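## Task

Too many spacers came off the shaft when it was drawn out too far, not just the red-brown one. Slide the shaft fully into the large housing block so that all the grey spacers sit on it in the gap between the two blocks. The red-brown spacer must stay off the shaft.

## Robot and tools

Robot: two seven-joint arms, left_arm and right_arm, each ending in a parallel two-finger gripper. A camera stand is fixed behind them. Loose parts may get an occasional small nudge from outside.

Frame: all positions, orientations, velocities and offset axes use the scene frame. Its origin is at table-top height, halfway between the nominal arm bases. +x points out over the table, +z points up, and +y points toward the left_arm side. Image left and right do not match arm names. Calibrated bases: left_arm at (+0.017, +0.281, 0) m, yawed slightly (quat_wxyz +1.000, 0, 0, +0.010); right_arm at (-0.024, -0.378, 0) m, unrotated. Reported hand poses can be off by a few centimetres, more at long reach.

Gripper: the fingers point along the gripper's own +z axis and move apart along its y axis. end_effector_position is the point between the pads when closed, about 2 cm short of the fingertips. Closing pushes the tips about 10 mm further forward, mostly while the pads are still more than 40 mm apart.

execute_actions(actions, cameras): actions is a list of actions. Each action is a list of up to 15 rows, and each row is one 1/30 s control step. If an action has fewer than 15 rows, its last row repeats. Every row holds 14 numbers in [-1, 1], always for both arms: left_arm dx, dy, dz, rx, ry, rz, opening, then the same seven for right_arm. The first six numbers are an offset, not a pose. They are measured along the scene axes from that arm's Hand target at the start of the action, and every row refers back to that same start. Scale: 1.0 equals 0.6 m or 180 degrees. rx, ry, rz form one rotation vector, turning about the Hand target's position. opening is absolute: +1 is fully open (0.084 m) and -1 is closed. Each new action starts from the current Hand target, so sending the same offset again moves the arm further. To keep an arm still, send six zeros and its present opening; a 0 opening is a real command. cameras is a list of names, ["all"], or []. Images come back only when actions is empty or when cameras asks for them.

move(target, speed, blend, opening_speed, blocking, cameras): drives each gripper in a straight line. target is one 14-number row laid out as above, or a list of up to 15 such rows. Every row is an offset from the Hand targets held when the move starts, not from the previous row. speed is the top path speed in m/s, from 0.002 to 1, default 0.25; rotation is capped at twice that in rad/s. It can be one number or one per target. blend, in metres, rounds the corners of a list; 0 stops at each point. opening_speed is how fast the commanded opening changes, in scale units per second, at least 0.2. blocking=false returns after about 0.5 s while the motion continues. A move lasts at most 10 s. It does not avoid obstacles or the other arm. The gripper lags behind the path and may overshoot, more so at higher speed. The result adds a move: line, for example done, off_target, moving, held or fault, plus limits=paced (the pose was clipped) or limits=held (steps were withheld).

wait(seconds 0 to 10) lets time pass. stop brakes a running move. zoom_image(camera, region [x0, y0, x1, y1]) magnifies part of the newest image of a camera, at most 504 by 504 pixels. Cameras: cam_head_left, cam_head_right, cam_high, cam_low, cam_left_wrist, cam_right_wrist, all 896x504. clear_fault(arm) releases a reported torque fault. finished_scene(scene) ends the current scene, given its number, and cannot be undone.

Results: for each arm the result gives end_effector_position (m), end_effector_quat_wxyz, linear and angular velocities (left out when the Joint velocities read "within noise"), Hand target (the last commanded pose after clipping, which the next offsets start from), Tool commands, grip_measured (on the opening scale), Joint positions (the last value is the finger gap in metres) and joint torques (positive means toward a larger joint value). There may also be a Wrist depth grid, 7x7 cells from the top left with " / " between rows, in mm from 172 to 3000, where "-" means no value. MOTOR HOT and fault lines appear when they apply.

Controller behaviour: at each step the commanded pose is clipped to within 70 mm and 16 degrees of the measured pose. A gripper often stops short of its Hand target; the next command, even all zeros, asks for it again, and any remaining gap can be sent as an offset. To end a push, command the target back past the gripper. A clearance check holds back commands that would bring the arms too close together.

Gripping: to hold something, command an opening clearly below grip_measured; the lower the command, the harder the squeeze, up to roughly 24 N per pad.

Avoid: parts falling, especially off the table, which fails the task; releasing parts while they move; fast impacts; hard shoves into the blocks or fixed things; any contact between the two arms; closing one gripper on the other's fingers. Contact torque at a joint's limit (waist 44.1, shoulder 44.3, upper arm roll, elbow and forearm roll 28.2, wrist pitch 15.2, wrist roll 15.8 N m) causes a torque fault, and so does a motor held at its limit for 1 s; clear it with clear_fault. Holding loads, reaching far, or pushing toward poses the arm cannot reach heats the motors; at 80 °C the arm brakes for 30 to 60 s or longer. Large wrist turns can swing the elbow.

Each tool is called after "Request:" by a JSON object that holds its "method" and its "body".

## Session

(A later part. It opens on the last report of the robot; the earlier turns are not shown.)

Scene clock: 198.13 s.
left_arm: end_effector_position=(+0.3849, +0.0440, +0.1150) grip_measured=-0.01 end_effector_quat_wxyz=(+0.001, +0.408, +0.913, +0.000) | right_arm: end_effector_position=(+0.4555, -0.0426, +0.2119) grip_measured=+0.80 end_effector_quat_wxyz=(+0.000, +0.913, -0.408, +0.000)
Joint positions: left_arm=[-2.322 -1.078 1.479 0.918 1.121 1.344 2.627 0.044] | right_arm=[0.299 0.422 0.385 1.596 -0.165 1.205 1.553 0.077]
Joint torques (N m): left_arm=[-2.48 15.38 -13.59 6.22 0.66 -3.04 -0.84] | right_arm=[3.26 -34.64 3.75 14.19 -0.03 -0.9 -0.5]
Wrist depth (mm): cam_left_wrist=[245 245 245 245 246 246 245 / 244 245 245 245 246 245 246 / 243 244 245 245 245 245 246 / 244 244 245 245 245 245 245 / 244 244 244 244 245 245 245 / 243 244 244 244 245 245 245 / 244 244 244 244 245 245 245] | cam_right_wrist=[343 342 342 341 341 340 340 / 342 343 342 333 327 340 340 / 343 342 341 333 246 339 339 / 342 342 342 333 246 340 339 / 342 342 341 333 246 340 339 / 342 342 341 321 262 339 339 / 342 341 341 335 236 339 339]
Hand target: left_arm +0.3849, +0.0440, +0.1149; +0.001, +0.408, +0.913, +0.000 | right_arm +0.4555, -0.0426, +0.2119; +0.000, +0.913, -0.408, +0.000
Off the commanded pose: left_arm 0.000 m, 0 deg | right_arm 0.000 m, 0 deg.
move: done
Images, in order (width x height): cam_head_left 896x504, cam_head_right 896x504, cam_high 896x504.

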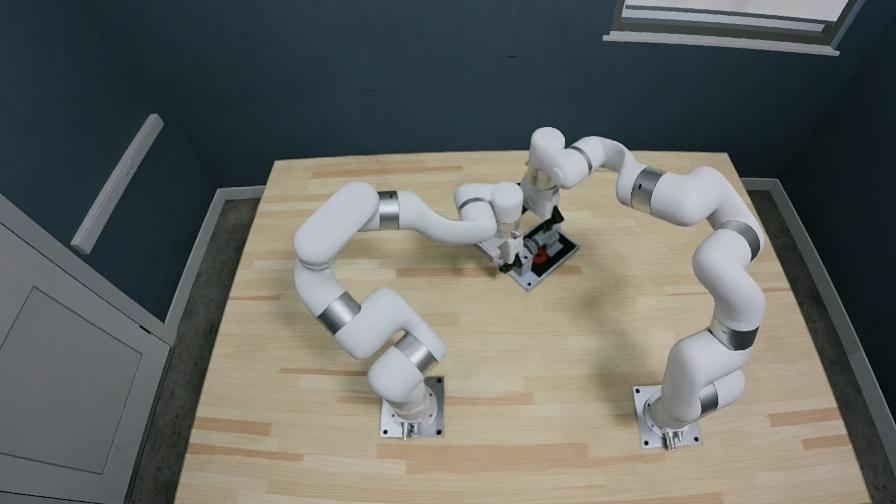

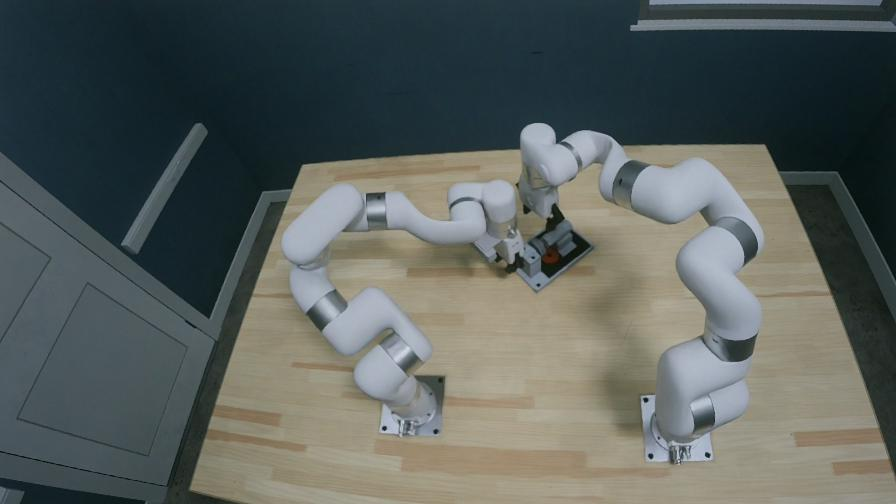

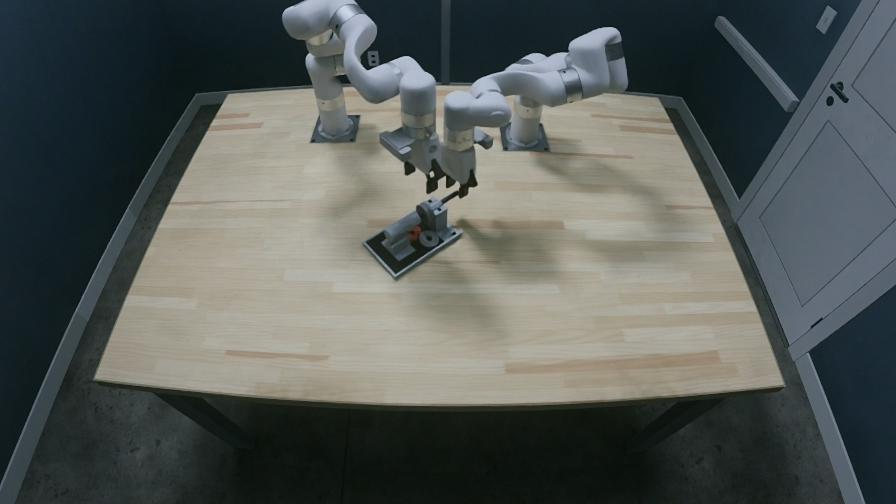

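Request:
{"method": "move", "body": {"target": [[0,0,-0.0608,0,0,0,0,0,0,0,0,0,0,0.8]], "speed": 0.06, "cameras": ["cam_head_left"]}}

Request:
{"method": "zoom_image", "body": {"camera": "cam_head_left", "region": [460, 220, 560, 320]}}

Request:
{"method": "move", "body": {"target": [[0,0,0,0,0,0,-0.8,0,0,0,0,0,0,0.8]], "opening_speed": 0.4}}

Request:
{"method": "move", "body": {"target": [[-0.0067,0.0075,0,0,0,0,-0.9,0,0,0,0,0,0,0.8]], "speed": 0.02, "cameras": ["cam_right_wrist","cam_high"]}}

Request:
{"method": "zoom_image", "body": {"camera": "cam_right_wrist", "region": [440, 324, 700, 504]}}

Scene clock: 199.57 s.
left_arm: end_effector_position=(+0.3849, +0.0440, +0.0785) grip_measured=-0.01 end_effector_quat_wxyz=(+0.001, +0.408, +0.913, +0.000) | right_arm: end_effector_position=(+0.4555, -0.0426, +0.2119) grip_measured=+0.80 end_effector_quat_wxyz=(+0.000, +0.913, -0.408, +0.000)
Joint positions: left_arm=[-2.347 -1.103 1.57 0.894 1.196 1.283 2.604 0.044] | right_arm=[0.299 0.422 0.385 1.596 -0.165 1.205 1.553 0.077]
Joint torques (N m): left_arm=[-2.63 16.52 -13.74 5.44 0.61 -3.18 -0.76] | right_arm=[2.84 -33.93 3.41 14.26 -0.04 -0.76 -0.36]
Wrist depth (mm): cam_left_wrist=[208 208 208 208 209 209 209 / 208 208 208 208 208 209 209 / 208 208 208 208 209 209 209 / 207 207 208 208 208 209 209 / 207 208 208 208 208 208 209 / 208 207 208 208 208 208 209 / 207 207 207 208 208 208 208] | cam_right_wrist=[343 342 341 341 340 340 339 / 343 342 342 332 327 340 340 / 342 342 341 333 246 339 339 / 342 342 341 333 246 339 340 / 343 342 341 333 246 339 340 / 342 341 341 321 262 339 339 / 342 341 341 335 236 340 339]
Hand target: left_arm +0.3849, +0.0440, +0.0785; +0.001, +0.408, +0.913, +0.000 | right_arm +0.4555, -0.0426, +0.2119; +0.000, +0.913, -0.408, +0.000
Off the commanded pose: left_arm 0.000 m, 0 deg | right_arm 0.000 m, 0 deg.
move: done
Images, in order (width x height): cam_head_left 896x504.

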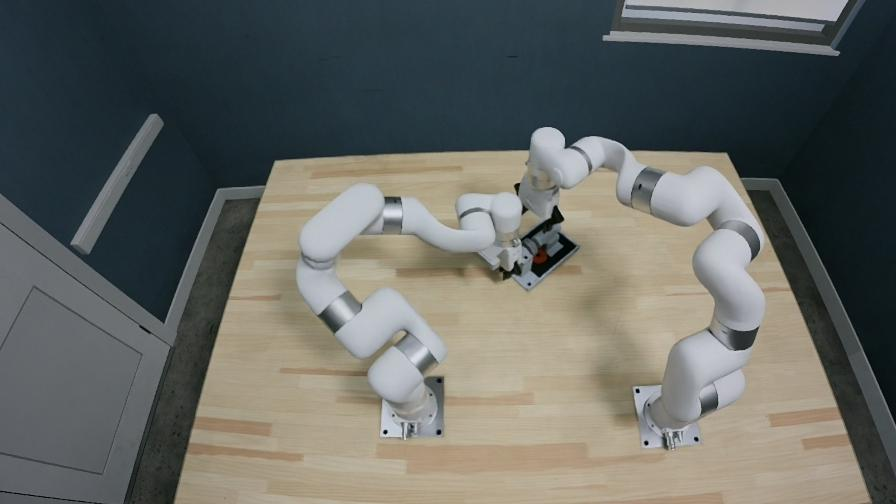

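Scaled by 5.040 from the camera's 896x504 image, which has a finer 1280x720 frame.

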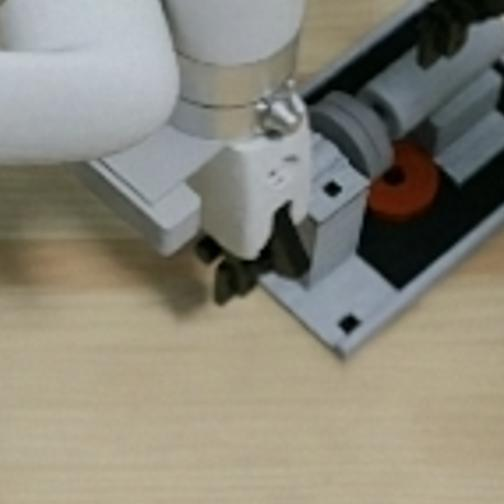

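Scene clock: 201.77 s.
left_arm: end_effector_position=(+0.3848, +0.0440, +0.0785) grip_measured=-0.59 end_effector_quat_wxyz=(+0.001, +0.408, +0.913, +0.000) | right_arm: end_effector_position=(+0.4555, -0.0426, +0.2119) grip_measured=+0.80 end_effector_quat_wxyz=(+0.000, +0.913, -0.408, +0.000)
Joint positions: left_arm=[-2.347 -1.102 1.57 0.894 1.196 1.283 2.604 0.018] | right_arm=[0.299 0.422 0.385 1.596 -0.165 1.205 1.553 0.077]
Joint torques (N m): left_arm=[23.28 36.8 -4.52 30.12 7.21 7.1 0.56] | right_arm=[2.92 -33.21 3.2 14.23 0.02 -0.91 -0.41]
Wrist depth (mm): cam_left_wrist=[208 208 208 208 209 209 208 / 208 208 208 208 209 209 209 / 208 208 208 209 209 208 208 / 208 208 208 209 208 208 208 / 208 208 208 208 208 208 208 / 208 208 208 208 208 209 208 / 208 208 208 208 208 208 208] | cam_right_wrist=[342 342 341 342 341 340 340 / 342 342 341 333 327 340 340 / 343 342 341 333 246 340 340 / 342 342 341 333 246 340 339 / 342 342 341 333 246 340 339 / 342 342 341 321 263 339 339 / 342 342 341 335 236 340 339]
Hand target: left_arm +0.3849, +0.0440, +0.0785; +0.001, +0.408, +0.913, +0.000 | right_arm +0.4555, -0.0426, +0.2119; +0.000, +0.913, -0.408, +0.000
Off the commanded pose: left_arm 0.000 m, 0 deg | right_arm 0.000 m, 0 deg.
move: done

Scene clock: 202.57 s.
left_arm: end_effector_position=(+0.3810, +0.0479, +0.0787) grip_measured=-0.59 end_effector_quat_wxyz=(+0.002, +0.408, +0.913, -0.001) | right_arm: end_effector_position=(+0.4555, -0.0426, +0.2119) grip_measured=+0.80 end_effector_quat_wxyz=(+0.000, +0.913, -0.408, +0.000)
Joint positions: left_arm=[-2.325 -1.098 1.563 0.873 1.194 1.276 2.603 0.018] | right_arm=[0.299 0.422 0.385 1.596 -0.165 1.205 1.553 0.077]
Joint torques (N m): left_arm=[23.38 35.58 -3 17.83 4.65 11.88 0.15] | right_arm=[2.87 -32.94 3.16 14.14 -0.1 -0.96 -0.35]
Wrist depth (mm): cam_left_wrist=[208 209 208 209 209 208 209 / 208 208 208 208 209 208 208 / 209 208 209 209 208 209 209 / 208 209 208 208 208 209 209 / 208 209 208 208 209 209 209 / 208 209 208 208 209 208 209 / 208 209 209 209 209 209 209] | cam_right_wrist=[342 342 341 341 341 340 340 / 342 342 340 333 327 340 340 / 343 342 341 333 246 340 340 / 342 342 341 333 246 339 339 / 342 342 341 333 246 339 339 / 342 341 341 321 262 339 339 / 342 342 341 335 236 339 339]
Hand target: left_arm +0.3809, +0.0485, +0.0785; +0.001, +0.408, +0.913, +0.000 | right_arm +0.4555, -0.0426, +0.2119; +0.000, +0.913, -0.408, +0.000
Off the commanded pose: left_arm 0.001 m, 0 deg | right_arm 0.000 m, 0 deg.
move: done
Images, in order (width x height): cam_high 896x504, cam_right_wrist 896x504.

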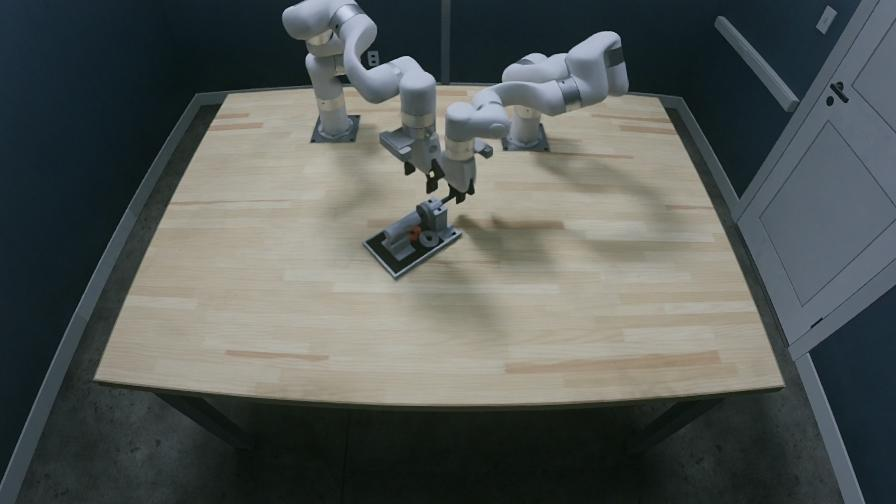

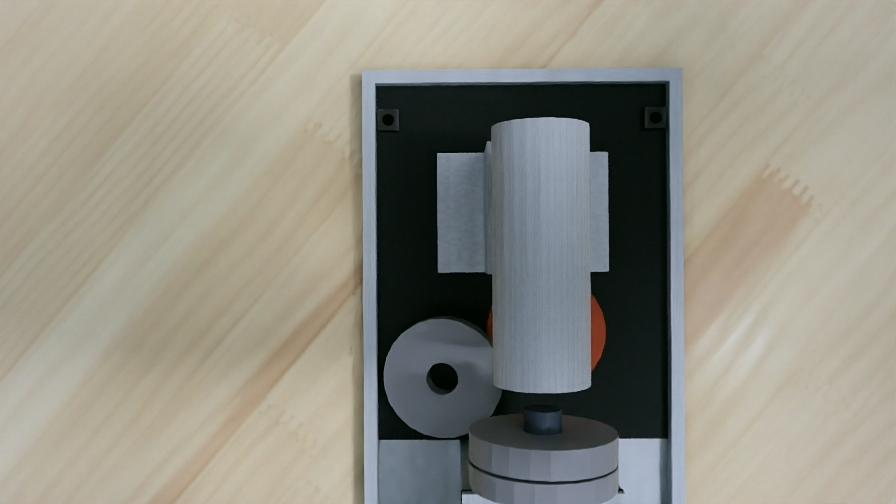

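Scaled by 1.938 from the camera's 896x504 image, which has a finer 1280x720 frame.

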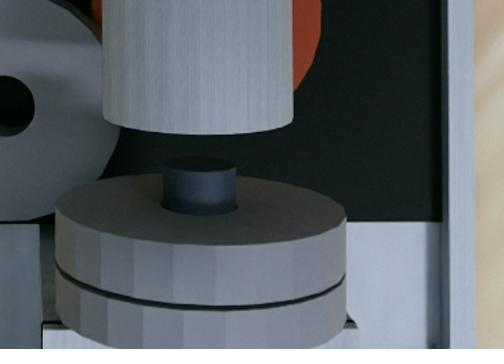

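Request:
{"method": "move", "body": {"target": [[0,0,0,0,0,0,-0.3,0,0,0,0,0,0,0.8],[-0.005,-0.0045,0,0,0,0,-0.3,0,0,0,0,0,0,0.8],[-0.005,-0.0045,0,0,0,0,-0.9,0,0,0,0,0,0,0.8]], "speed": 0.03, "opening_speed": 0.6}}

Scene clock: 206.07 s.
left_arm: end_effector_position=(+0.3779, +0.0458, +0.0785) grip_measured=-0.69 end_effector_quat_wxyz=(+0.001, +0.408, +0.913, +0.000) | right_arm: end_effector_position=(+0.4555, -0.0426, +0.2119) grip_measured=+0.80 end_effector_quat_wxyz=(+0.000, +0.913, -0.408, +0.000)
Joint positions: left_arm=[-2.331 -1.093 1.563 0.869 1.191 1.273 2.596 0.014] | right_arm=[0.299 0.422 0.385 1.596 -0.165 1.205 1.553 0.077]
Joint torques (N m): left_arm=[7.04 25.94 -11.35 14.18 1.88 -0.3 -0.39] | right_arm=[2.63 -31.85 3.04 14.01 -0.03 -0.85 -0.47]
Wrist depth (mm): cam_left_wrist=[208 208 208 208 208 209 209 / 208 208 208 208 208 209 209 / 208 208 208 208 208 209 209 / 208 208 208 208 208 208 209 / 208 208 208 208 208 208 208 / 207 208 208 208 208 208 208 / 207 207 208 208 208 208 208] | cam_right_wrist=[342 342 341 341 341 340 340 / 342 342 341 333 327 340 339 / 342 342 341 333 246 340 339 / 343 342 341 334 246 339 340 / 342 342 341 333 246 339 339 / 342 342 342 321 263 340 339 / 342 341 341 335 236 339 339]
Hand target: left_arm +0.3779, +0.0458, +0.0785; +0.001, +0.408, +0.913, +0.000 | right_arm +0.4555, -0.0426, +0.2119; +0.000, +0.913, -0.408, +0.000
Off the commanded pose: left_arm 0.000 m, 0 deg | right_arm 0.000 m, 0 deg.
move: done

Request:
{"method": "move", "body": {"target": [[-0.0067,0.0075,0,0,0,0,-1,0,0,0,0,0,0,0.8]], "speed": 0.02, "cameras": ["cam_right_wrist"]}}

Request:
{"method": "zoom_image", "body": {"camera": "cam_right_wrist", "region": [440, 324, 700, 504]}}

Scene clock: 207.03 s.
left_arm: end_effector_position=(+0.3739, +0.0503, +0.0785) grip_measured=-0.69 end_effector_quat_wxyz=(+0.001, +0.408, +0.913, +0.000) | right_arm: end_effector_position=(+0.4555, -0.0426, +0.2119) grip_measured=+0.80 end_effector_quat_wxyz=(+0.000, +0.913, -0.408, +0.000)
Joint positions: left_arm=[-2.309 -1.092 1.554 0.848 1.191 1.272 2.595 0.014] | right_arm=[0.299 0.422 0.385 1.596 -0.165 1.205 1.553 0.077]
Joint torques (N m): left_arm=[8.28 25.36 -11.63 7.67 1.55 1.92 -0.97] | right_arm=[2.24 -31.85 3.06 13.97 0.16 -0.78 -0.42]
Wrist depth (mm): cam_left_wrist=[208 208 208 208 209 209 209 / 208 208 208 208 209 209 209 / 208 208 208 208 208 209 209 / 208 208 208 208 209 208 208 / 208 208 208 208 208 208 209 / 207 208 208 208 208 208 208 / 208 208 208 208 208 209 208] | cam_right_wrist=[342 342 342 342 341 340 340 / 342 342 341 333 327 340 340 / 343 342 342 333 246 339 340 / 343 342 341 333 246 340 340 / 342 342 341 333 246 339 340 / 342 342 341 321 276 340 339 / 342 341 341 335 240 339 340]
Hand target: left_arm +0.3739, +0.0503, +0.0785; +0.001, +0.408, +0.913, +0.000 | right_arm +0.4555, -0.0426, +0.2119; +0.000, +0.913, -0.408, +0.000
Off the commanded pose: left_arm 0.000 m, 0 deg | right_arm 0.000 m, 0 deg.
move: done
Images, in order (width x height): cam_right_wrist 896x504.

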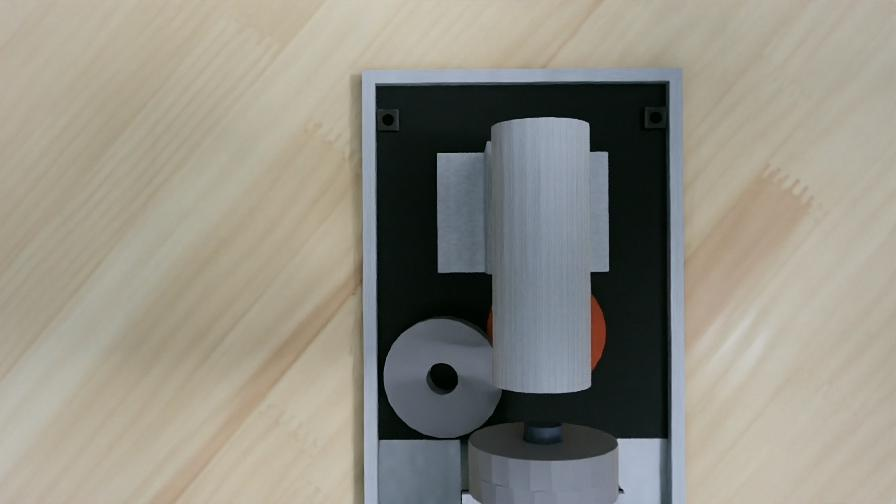

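Scaled by 1.938 from the camera's 896x504 image, which has a finer 1280x720 frame.

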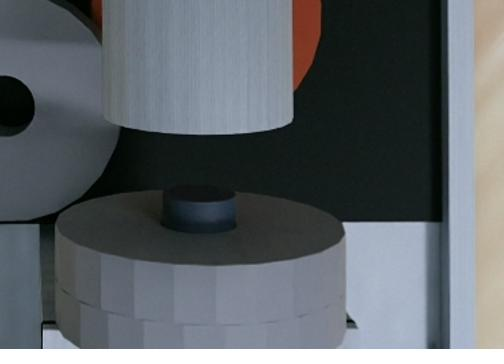

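Request:
{"method": "move", "body": {"target": [[0,0,0,0,0,0,-0.3,0,0,0.1,0,0,0.5,0.9]], "speed": 0.4}}

Request:
{"method": "move", "body": {"target": [[0,0,0,0,0,0,-0.3,0.0688,0.0388,-0.25,-0.0296,0.0331,0,0.8]], "speed": 0.2, "cameras": ["cam_right_wrist","cam_high","cam_head_left"]}}

Scene clock: 210.67 s.
left_arm: end_effector_position=(+0.3739, +0.0503, +0.0785) grip_measured=-0.32 end_effector_quat_wxyz=(+0.001, +0.408, +0.913, +0.000) | right_arm: end_effector_position=(+0.4555, -0.0426, +0.2719) grip_measured=+0.90 end_effector_quat_wxyz=(+0.000, +0.934, +0.357, +0.000)
Joint positions: left_arm=[-2.309 -1.092 1.553 0.848 1.191 1.272 2.595 0.03] | right_arm=[0.142 0.446 0.622 1.749 -0.258 1.386 0.035 0.08]
Joint torques (N m): left_arm=[-2.74 15.3 -14.94 8.02 0.7 -3.11 -0.81] | right_arm=[-2.55 -26.92 6.3 13.84 -0.21 -0.92 -0.46]
Wrist depth (mm): cam_left_wrist=[208 208 208 208 209 209 209 / 208 208 208 208 209 209 209 / 207 208 209 208 209 208 209 / 208 208 208 208 208 208 209 / 207 207 208 208 208 208 209 / 207 208 208 208 208 208 208 / 208 208 207 208 208 208 209] | cam_right_wrist=[400 400 399 399 399 397 397 / 401 402 401 400 399 398 397 / 403 401 400 400 399 398 397 / 402 401 401 395 392 391 398 / 200 214 401 372 382 385 397 / - 195 317 312 311 307 398 / - 205 402 386 392 391 399]
Hand target: left_arm +0.3739, +0.0503, +0.0785; +0.001, +0.408, +0.913, +0.000 | right_arm +0.4555, -0.0426, +0.2719; +0.000, +0.934, +0.357, +0.000
Off the commanded pose: left_arm 0.000 m, 0 deg | right_arm 0.000 m, 0 deg.
move: done

Scene clock: 212.10 s.
left_arm: end_effector_position=(+0.3739, +0.0503, +0.0785) grip_measured=-0.32 end_effector_quat_wxyz=(+0.001, +0.408, +0.913, +0.000) | right_arm: end_effector_position=(+0.4968, -0.0193, +0.1219) grip_measured=+0.80 end_effector_quat_wxyz=(+0.025, +0.932, +0.356, -0.066)
Joint positions: left_arm=[-2.309 -1.092 1.553 0.848 1.191 1.272 2.595 0.03] | right_arm=[0.297 0.855 0.529 1.995 -0.402 1.381 0.071 0.077]
Joint torques (N m): left_arm=[-2.69 15.3 -14.85 8.02 0.76 -3.14 -0.72] | right_arm=[3.18 -35.39 4.31 13.16 -1.06 -0.77 -0.5]
Wrist depth (mm): cam_left_wrist=[208 208 208 208 209 209 209 / 207 208 208 208 208 209 209 / 207 208 208 208 208 209 209 / 207 208 208 208 209 209 209 / 207 208 208 208 208 208 209 / 207 207 208 208 208 208 209 / 207 208 208 208 208 208 208] | cam_right_wrist=[232 232 232 232 231 231 231 / 237 236 236 235 235 235 235 / 240 240 239 239 239 238 238 / 243 243 243 243 242 242 242 / 247 246 245 241 238 238 238 / 252 251 245 242 229 240 240 / 255 255 247 230 228 239 237]
Hand target: left_arm +0.3739, +0.0503, +0.0785; +0.001, +0.408, +0.913, +0.000 | right_arm +0.4968, -0.0193, +0.1219; +0.025, +0.932, +0.356, -0.066
Off the commanded pose: left_arm 0.000 m, 0 deg | right_arm 0.000 m, 0 deg.
move: done
Images, in order (width x height): cam_head_left 896x504, cam_high 896x504, cam_right_wrist 896x504.

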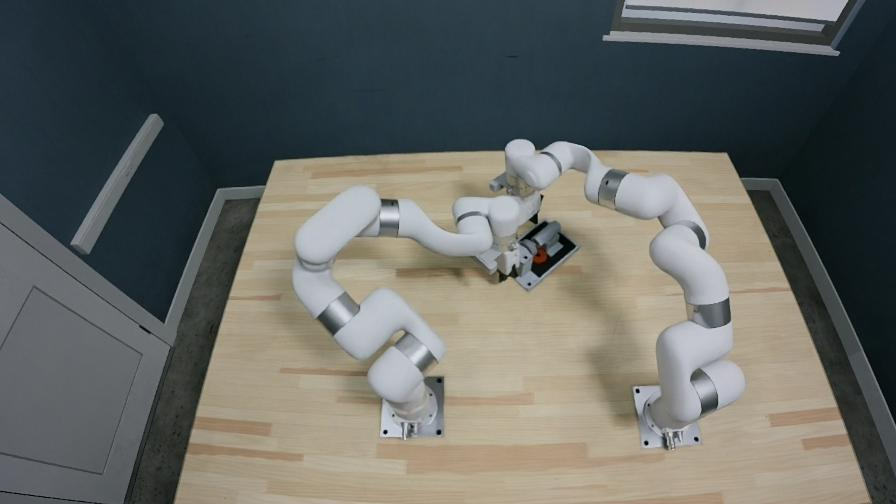

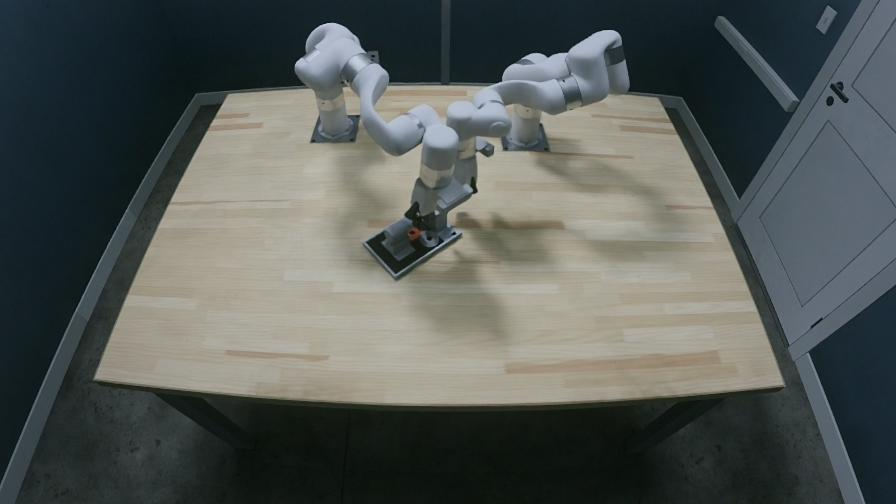

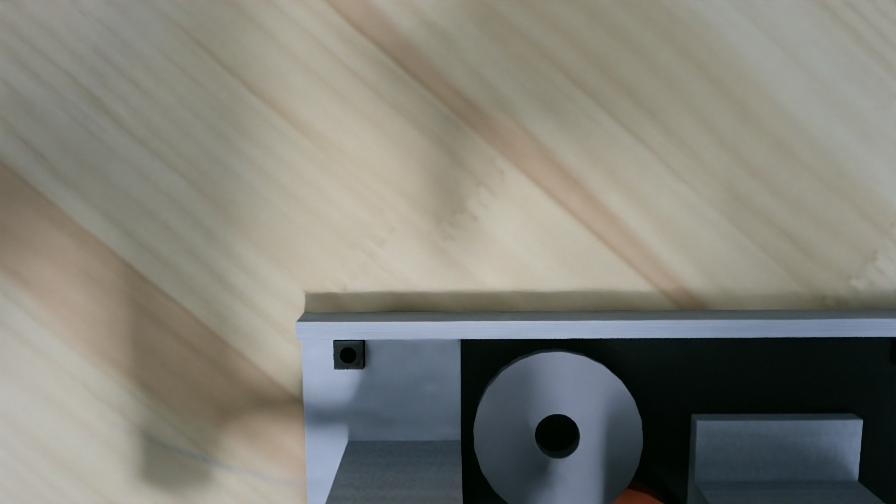

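Request:
{"method": "move", "body": {"target": [[0,0,0,0,0,0,-0.3,0,0,-0.155,0,0,0,0.8]], "speed": 0.05}}

Request:
{"method": "move", "body": {"target": [[0,0,0,0,0,0,-0.3,0,0,0,0,0,0,0]], "opening_speed": 0.6}}

Request:
{"method": "move", "body": {"target": [[0,0,0,0,0,0,-0.3,0.01,0.01,0.25,0,0,0,-0.1]], "speed": 0.08, "cameras": ["cam_high","cam_low","cam_right_wrist"]}}

Request:
{"method": "zoom_image", "body": {"camera": "cam_low", "region": [400, 185, 520, 305]}}

Scene clock: 214.67 s.
left_arm: end_effector_position=(+0.3739, +0.0503, +0.0785) grip_measured=-0.32 end_effector_quat_wxyz=(+0.001, +0.408, +0.913, +0.000) | right_arm: end_effector_position=(+0.4970, -0.0192, +0.0297) grip_measured=+0.80 end_effector_quat_wxyz=(+0.025, +0.932, +0.356, -0.065)
Joint positions: left_arm=[-2.309 -1.092 1.553 0.848 1.191 1.272 2.595 0.03] | right_arm=[0.298 0.964 0.495 1.914 -0.447 1.198 0.098 0.077]
Joint torques (N m): left_arm=[-2.61 15.19 -14.88 7.97 0.59 -3.07 -0.78] | right_arm=[2.46 2.54 -6.22 -4.51 -3.04 1.94 0.14]
Wrist depth (mm): cam_left_wrist=[208 208 208 209 209 209 209 / 207 208 208 208 208 209 209 / 208 208 208 208 208 209 209 / 207 208 208 208 208 209 208 / 207 208 208 208 208 209 209 / 208 208 208 208 208 208 209 / 207 207 208 208 208 208 208] | cam_right_wrist=[- - - - - - - / - - - - - - - / - - - - - - - / - - - - - - - / - - - - - - - / - - - - - - - / - - - - - - -]
Hand target: left_arm +0.3739, +0.0503, +0.0785; +0.001, +0.408, +0.913, +0.000 | right_arm +0.4968, -0.0193, +0.0289; +0.025, +0.932, +0.356, -0.066
Off the commanded pose: left_arm 0.000 m, 0 deg | right_arm 0.001 m, 0 deg.
move: done

Scene clock: 216.20 s.
left_arm: end_effector_position=(+0.3739, +0.0503, +0.0785) grip_measured=-0.32 end_effector_quat_wxyz=(+0.001, +0.408, +0.913, +0.000) | right_arm: end_effector_position=(+0.4973, -0.0190, +0.0294) grip_measured=+0.25 end_effector_quat_wxyz=(+0.024, +0.932, +0.356, -0.065)
Joint positions: left_arm=[-2.309 -1.092 1.553 0.848 1.191 1.272 2.595 0.03] | right_arm=[0.299 0.964 0.493 1.914 -0.446 1.197 0.098 0.055]
Joint torques (N m): left_arm=[-2.5 15.19 -14.92 8.02 0.74 -3.07 -0.83] | right_arm=[-1.07 -3.86 -8.23 -6.66 -0.8 4.93 -1.38]
Wrist depth (mm): cam_left_wrist=[208 208 208 208 209 209 209 / 208 208 208 208 208 209 209 / 208 208 208 208 209 209 209 / 207 208 208 208 208 209 209 / 207 207 208 208 208 208 209 / 207 207 208 208 208 209 208 / 207 207 207 208 208 208 208] | cam_right_wrist=[- - - - - - - / - - - - - - - / - - - - - - - / - - - - - - - / - - - - - - - / - - - - - - - / - - - - - - -]
Hand target: left_arm +0.3739, +0.0503, +0.0785; +0.001, +0.408, +0.913, +0.000 | right_arm +0.4968, -0.0193, +0.0289; +0.025, +0.932, +0.356, -0.066
Off the commanded pose: left_arm 0.000 m, 0 deg | right_arm 0.001 m, 0 deg.
move: done

Scene clock: 218.63 s.
left_arm: end_effector_position=(+0.3739, +0.0503, +0.0785) grip_measured=-0.32 end_effector_quat_wxyz=(+0.001, +0.408, +0.913, +0.000) | right_arm: end_effector_position=(+0.5028, -0.0133, +0.1789) grip_measured=+0.24 end_effector_quat_wxyz=(+0.025, +0.932, +0.356, -0.066)
Joint positions: left_arm=[-2.309 -1.092 1.553 0.848 1.191 1.272 2.595 0.03] | right_arm=[0.352 0.87 0.524 2.2 -0.39 1.555 0.043 0.054]
Joint torques (N m): left_arm=[-2.5 15.33 -14.79 7.97 0.76 -3.11 -0.73] | right_arm=[3.19 -36.23 3.37 13.39 -0.73 -0.92 -0.37]
Wrist depth (mm): cam_left_wrist=[208 208 208 208 209 209 209 / 207 208 208 208 209 209 209 / 207 208 208 208 208 209 209 / 208 208 208 208 208 208 209 / 207 208 208 208 208 208 208 / 207 207 208 208 208 208 209 / 207 208 208 208 208 208 209] | cam_right_wrist=[287 287 287 286 286 286 285 / 293 292 292 291 291 290 290 / 296 296 296 296 295 295 294 / 301 300 300 300 299 299 298 / 305 305 303 300 297 296 296 / 311 311 307 301 301 297 299 / 189 314 313 248 296 266 300]
Hand target: left_arm +0.3739, +0.0503, +0.0785; +0.001, +0.408, +0.913, +0.000 | right_arm +0.5028, -0.0133, +0.1789; +0.025, +0.932, +0.356, -0.066
Off the commanded pose: left_arm 0.000 m, 0 deg | right_arm 0.000 m, 0 deg.
move: done
Images, in order (width x height): cam_high 896x504, cam_low 896x504, cam_right_wrist 896x504.

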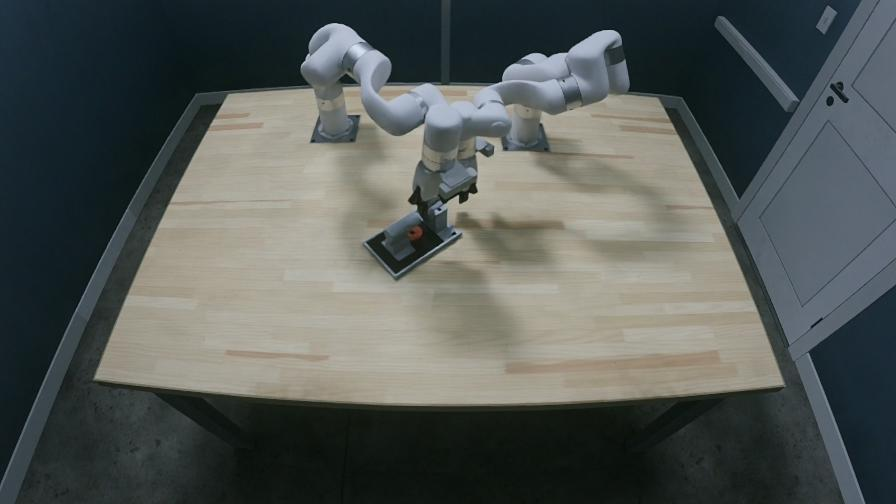

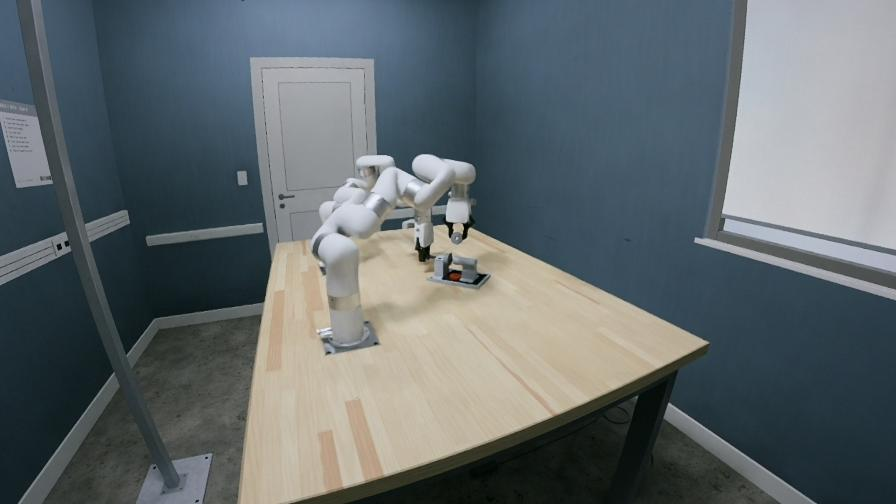

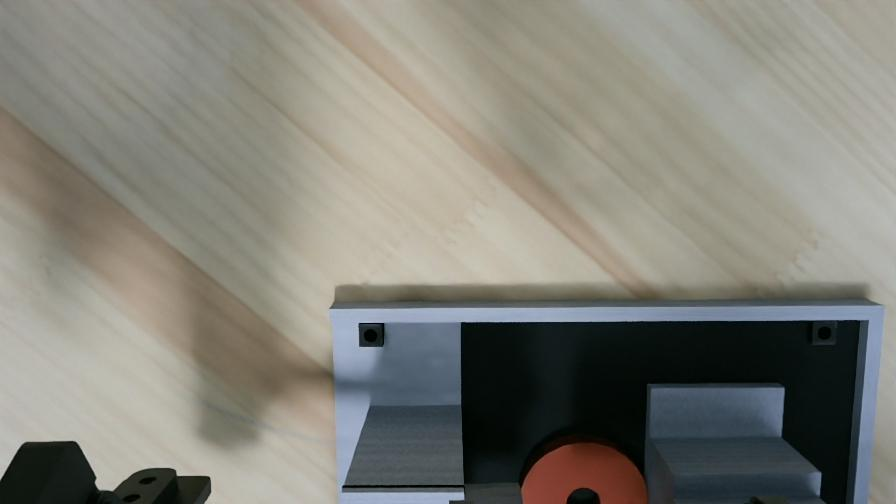

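Scaled by 4.200 from the camera's 896x504 image, which has a finer 1280x720 frame.

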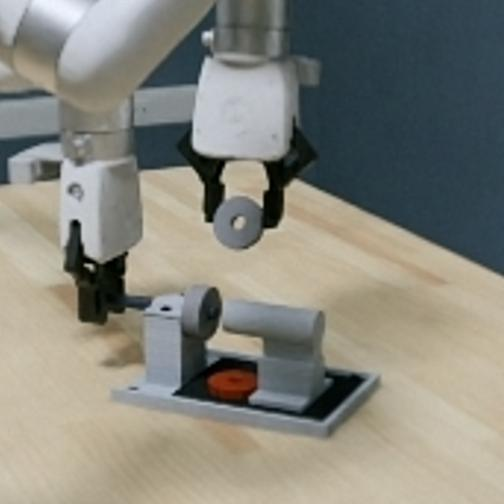

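Request:
{"method": "move", "body": {"target": [[0,0,0,0,0,0,-0.3,0,0,0.06,0,0,0,-0.1],[0,0,0,0,0,0,-0.3,-0.1735,-0.3047,-0.06,0,0,0,-0.1]], "speed": 0.2, "cameras": ["cam_high","cam_low","cam_head_right"]}}

Request:
{"method": "zoom_image", "body": {"camera": "cam_low", "region": [400, 205, 500, 305]}}

Request:
{"method": "zoom_image", "body": {"camera": "cam_high", "region": [310, 125, 410, 225]}}

Request:
{"method": "zoom_image", "body": {"camera": "cam_head_right", "region": [540, 180, 660, 300]}}

Scene clock: 221.60 s.
left_arm: end_effector_position=(+0.3739, +0.0503, +0.0785) grip_measured=-0.32 end_effector_quat_wxyz=(+0.001, +0.408, +0.913, +0.000) | right_arm: end_effector_position=(+0.3987, -0.1961, +0.1429) grip_measured=+0.24 end_effector_quat_wxyz=(+0.025, +0.932, +0.356, -0.066)
Joint positions: left_arm=[-2.309 -1.092 1.553 0.848 1.191 1.272 2.595 0.03] | right_arm=[-0.123 0.191 0.573 1.084 -0.161 1.065 -0.194 0.054]
Joint torques (N m): left_arm=[-2.32 15.42 -14.91 7.88 0.82 -3.07 -0.73] | right_arm=[-2.49 -26.75 3.6 11.09 1.36 -1.47 -0.42]
Wrist depth (mm): cam_left_wrist=[208 208 208 208 209 209 209 / 208 207 208 208 209 209 209 / 207 208 208 208 208 209 209 / 207 208 208 208 208 208 209 / 207 208 208 208 208 208 209 / 207 207 208 208 208 208 208 / 207 207 208 207 208 208 208] | cam_right_wrist=[173 205 244 237 239 243 251 / 258 252 250 249 249 247 256 / 262 254 252 252 251 250 259 / 266 266 265 264 264 264 263 / 270 269 269 268 268 267 267 / 275 275 274 274 273 272 272 / 279 279 278 278 277 276 276]
Hand target: left_arm +0.3739, +0.0503, +0.0785; +0.001, +0.408, +0.913, +0.000 | right_arm +0.3987, -0.1961, +0.1429; +0.025, +0.932, +0.356, -0.066
Off the commanded pose: left_arm 0.000 m, 0 deg | right_arm 0.000 m, 0 deg.
move: done
Images, in order (width x height): cam_head_right 896x504, cam_high 896x504, cam_low 896x504.

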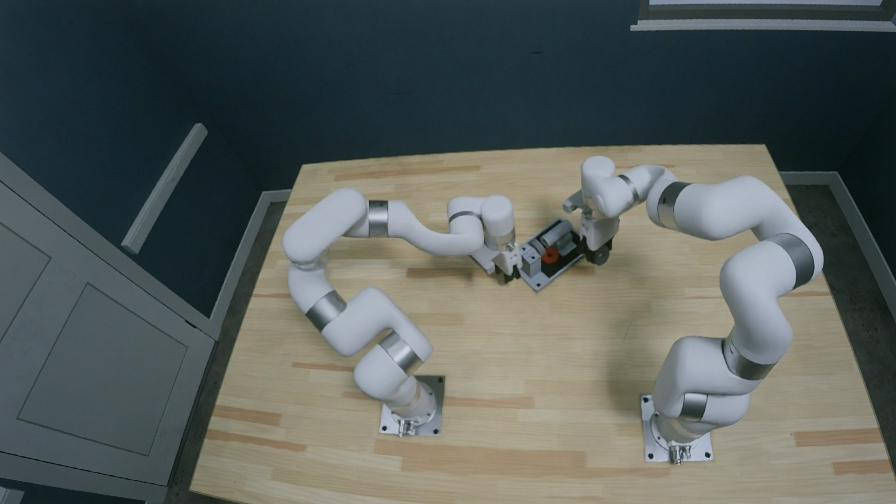

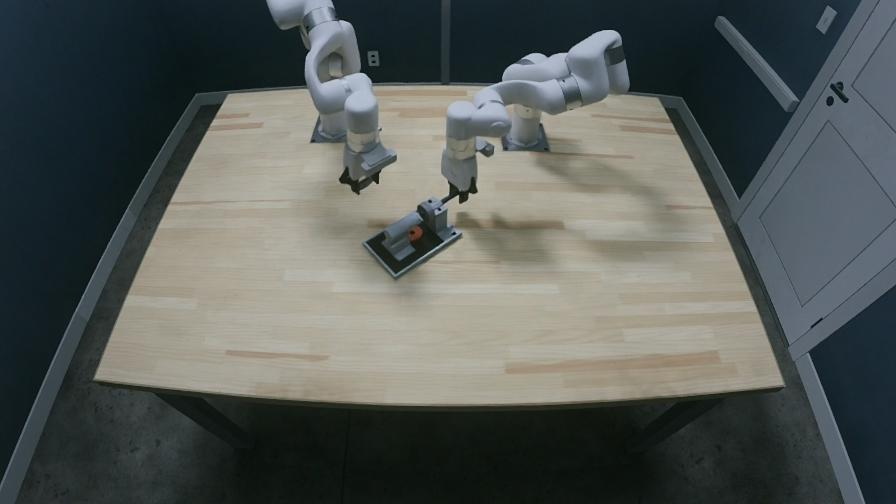

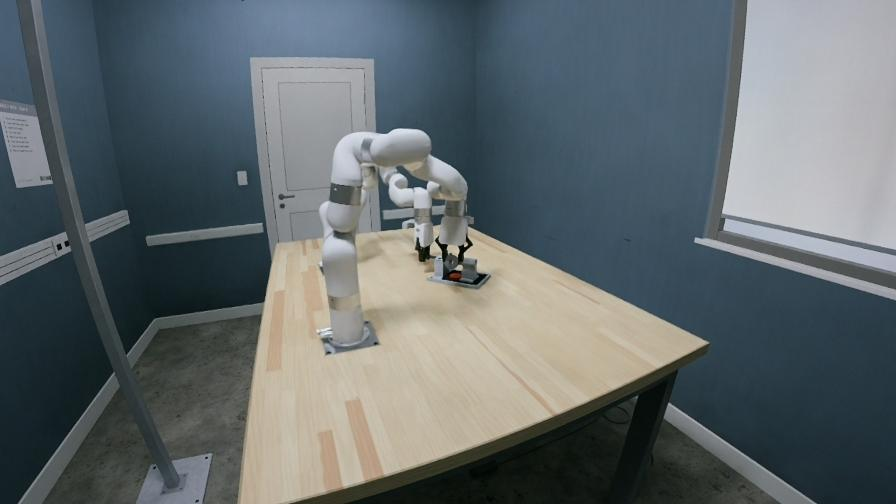

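Scaled by 5.040 from the camera's 896x504 image, which has a finer 1280x720 frame.

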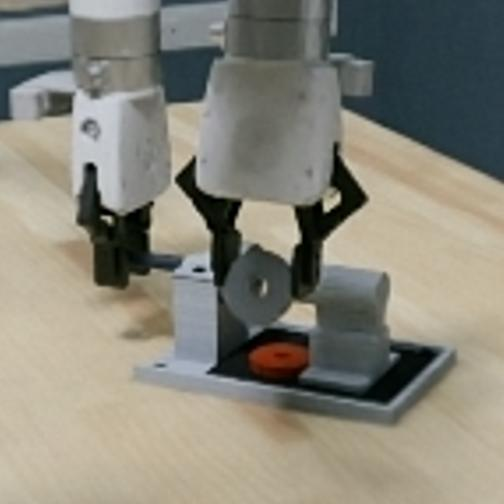

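Scaled by 5.040 from the camera's 896x504 image, which has a finer 1280x720 frame.

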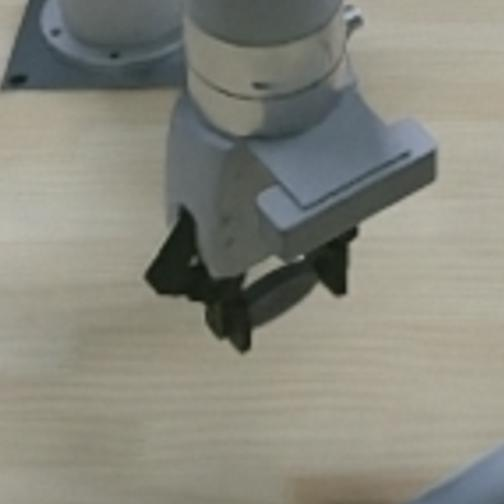

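Scaled by 4.200 from the camera's 896x504 image, which has a finer 1280x720 frame.

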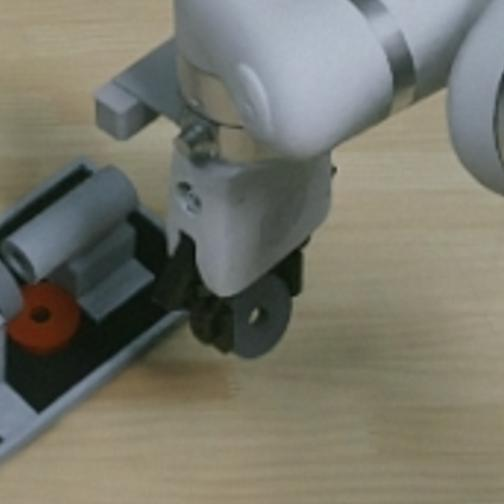

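Request:
{"method": "move", "body": {"target": [[0,0,0,0,0,0,-0.3,-0.05,-0.05,0.06,0.1668,-0.1863,0,-0.1]], "speed": 0.2, "cameras": ["cam_high","cam_low","cam_head_right"]}}

Request:
{"method": "zoom_image", "body": {"camera": "cam_low", "region": [400, 185, 500, 285]}}

Request:
{"method": "zoom_image", "body": {"camera": "cam_high", "region": [290, 105, 390, 205]}}

Request:
{"method": "zoom_image", "body": {"camera": "cam_head_right", "region": [540, 180, 660, 300]}}

Scene clock: 225.00 s.
left_arm: end_effector_position=(+0.3739, +0.0503, +0.0785) grip_measured=-0.32 end_effector_quat_wxyz=(+0.001, +0.408, +0.913, +0.000) | right_arm: end_effector_position=(+0.3687, -0.2261, +0.1789) grip_measured=+0.24 end_effector_quat_wxyz=(-0.114, +0.886, +0.339, +0.296)
Joint positions: left_arm=[-2.309 -1.092 1.553 0.848 1.191 1.272 2.595 0.03] | right_arm=[0.135 -0.375 0.251 0.411 1.109 0.324 -1.326 0.054]
Joint torques (N m): left_arm=[-2.25 15.33 -14.85 7.9 0.75 -3.07 -0.79] | right_arm=[2.97 -7.4 -2.71 10.64 0.06 -1.77 -0.56]
Wrist depth (mm): cam_left_wrist=[208 208 208 208 209 209 209 / 208 208 209 208 208 209 209 / 207 208 208 208 209 209 209 / 208 208 208 208 208 209 208 / 207 207 208 208 209 208 209 / 207 207 208 208 208 208 209 / 207 207 208 208 208 208 208] | cam_right_wrist=[271 537 532 530 524 519 517 / 269 489 487 483 480 476 463 / 280 319 302 304 314 429 427 / 319 400 309 337 337 399 397 / 383 381 361 359 357 373 371 / 358 351 346 344 343 342 348 / 331 329 328 326 325 324 322]
Hand target: left_arm +0.3739, +0.0503, +0.0785; +0.001, +0.408, +0.913, +0.000 | right_arm +0.3687, -0.2261, +0.1789; -0.114, +0.886, +0.339, +0.296
Off the commanded pose: left_arm 0.000 m, 0 deg | right_arm 0.000 m, 0 deg.
move: done
Images, in order (width x height): cam_head_right 896x504, cam_high 896x504, cam_low 896x504.

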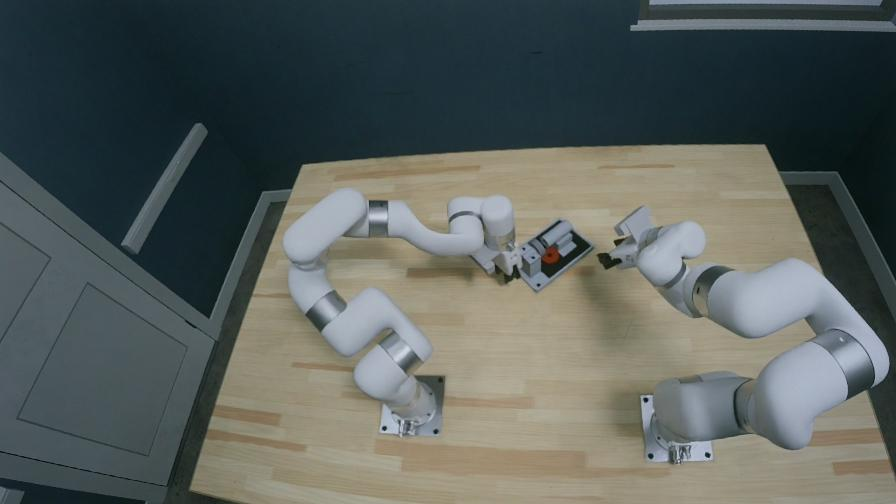

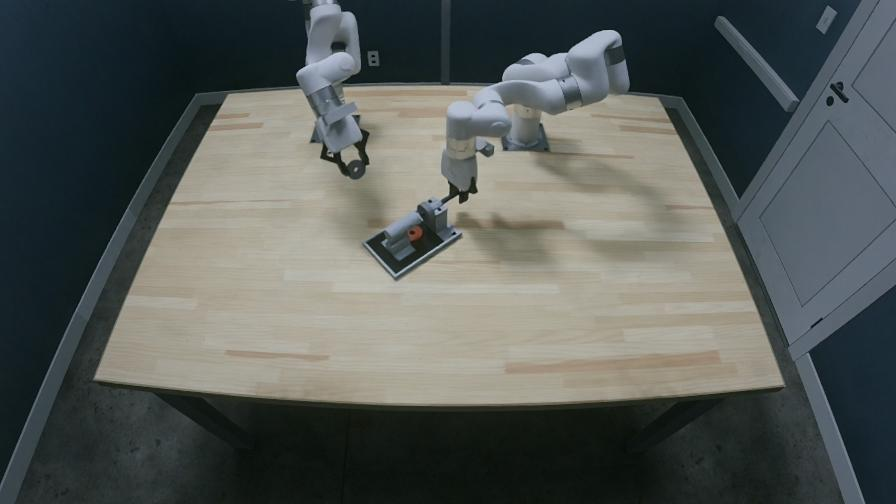

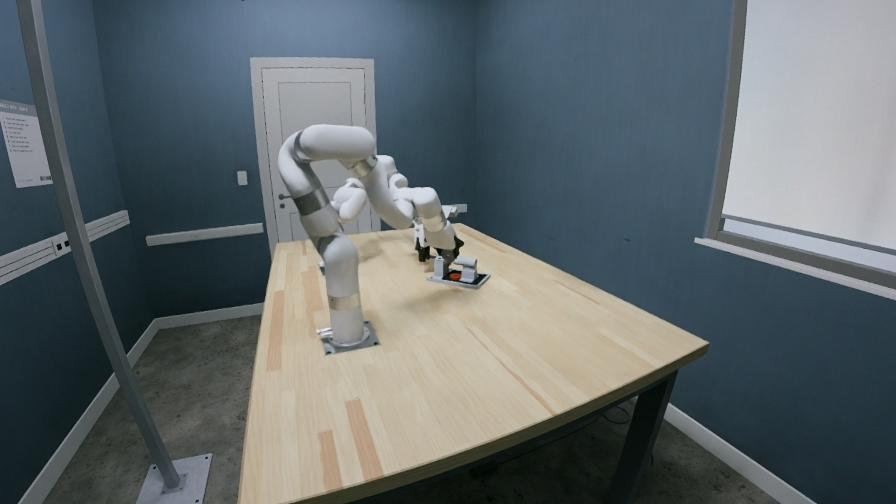

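Scaled by 5.040 from the camera's 896x504 image, which has a finer 1280x720 frame.

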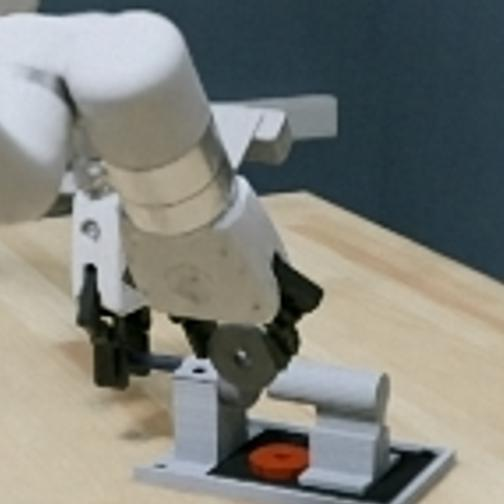

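Scaled by 5.040 from the camera's 896x504 image, which has a finer 1280x720 frame.

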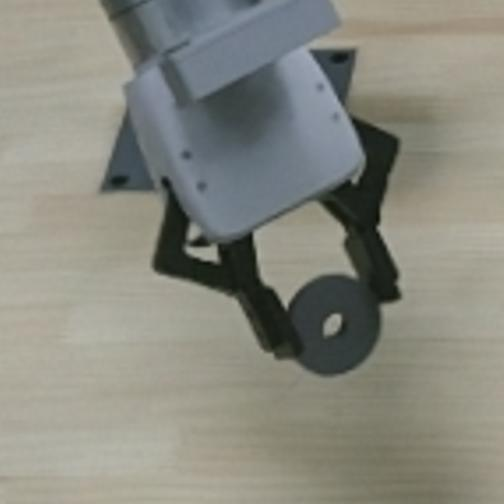

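Scaled by 4.200 from the camera's 896x504 image, which has a finer 1280x720 frame.

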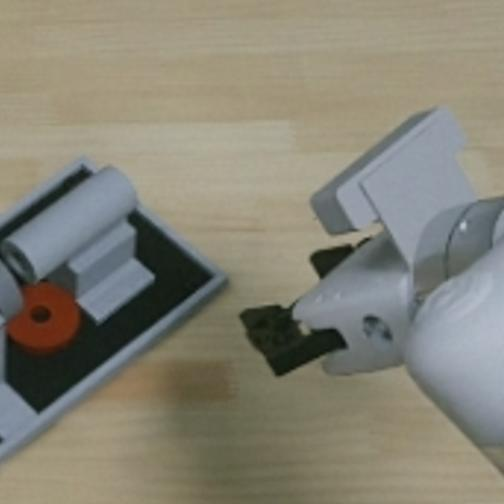

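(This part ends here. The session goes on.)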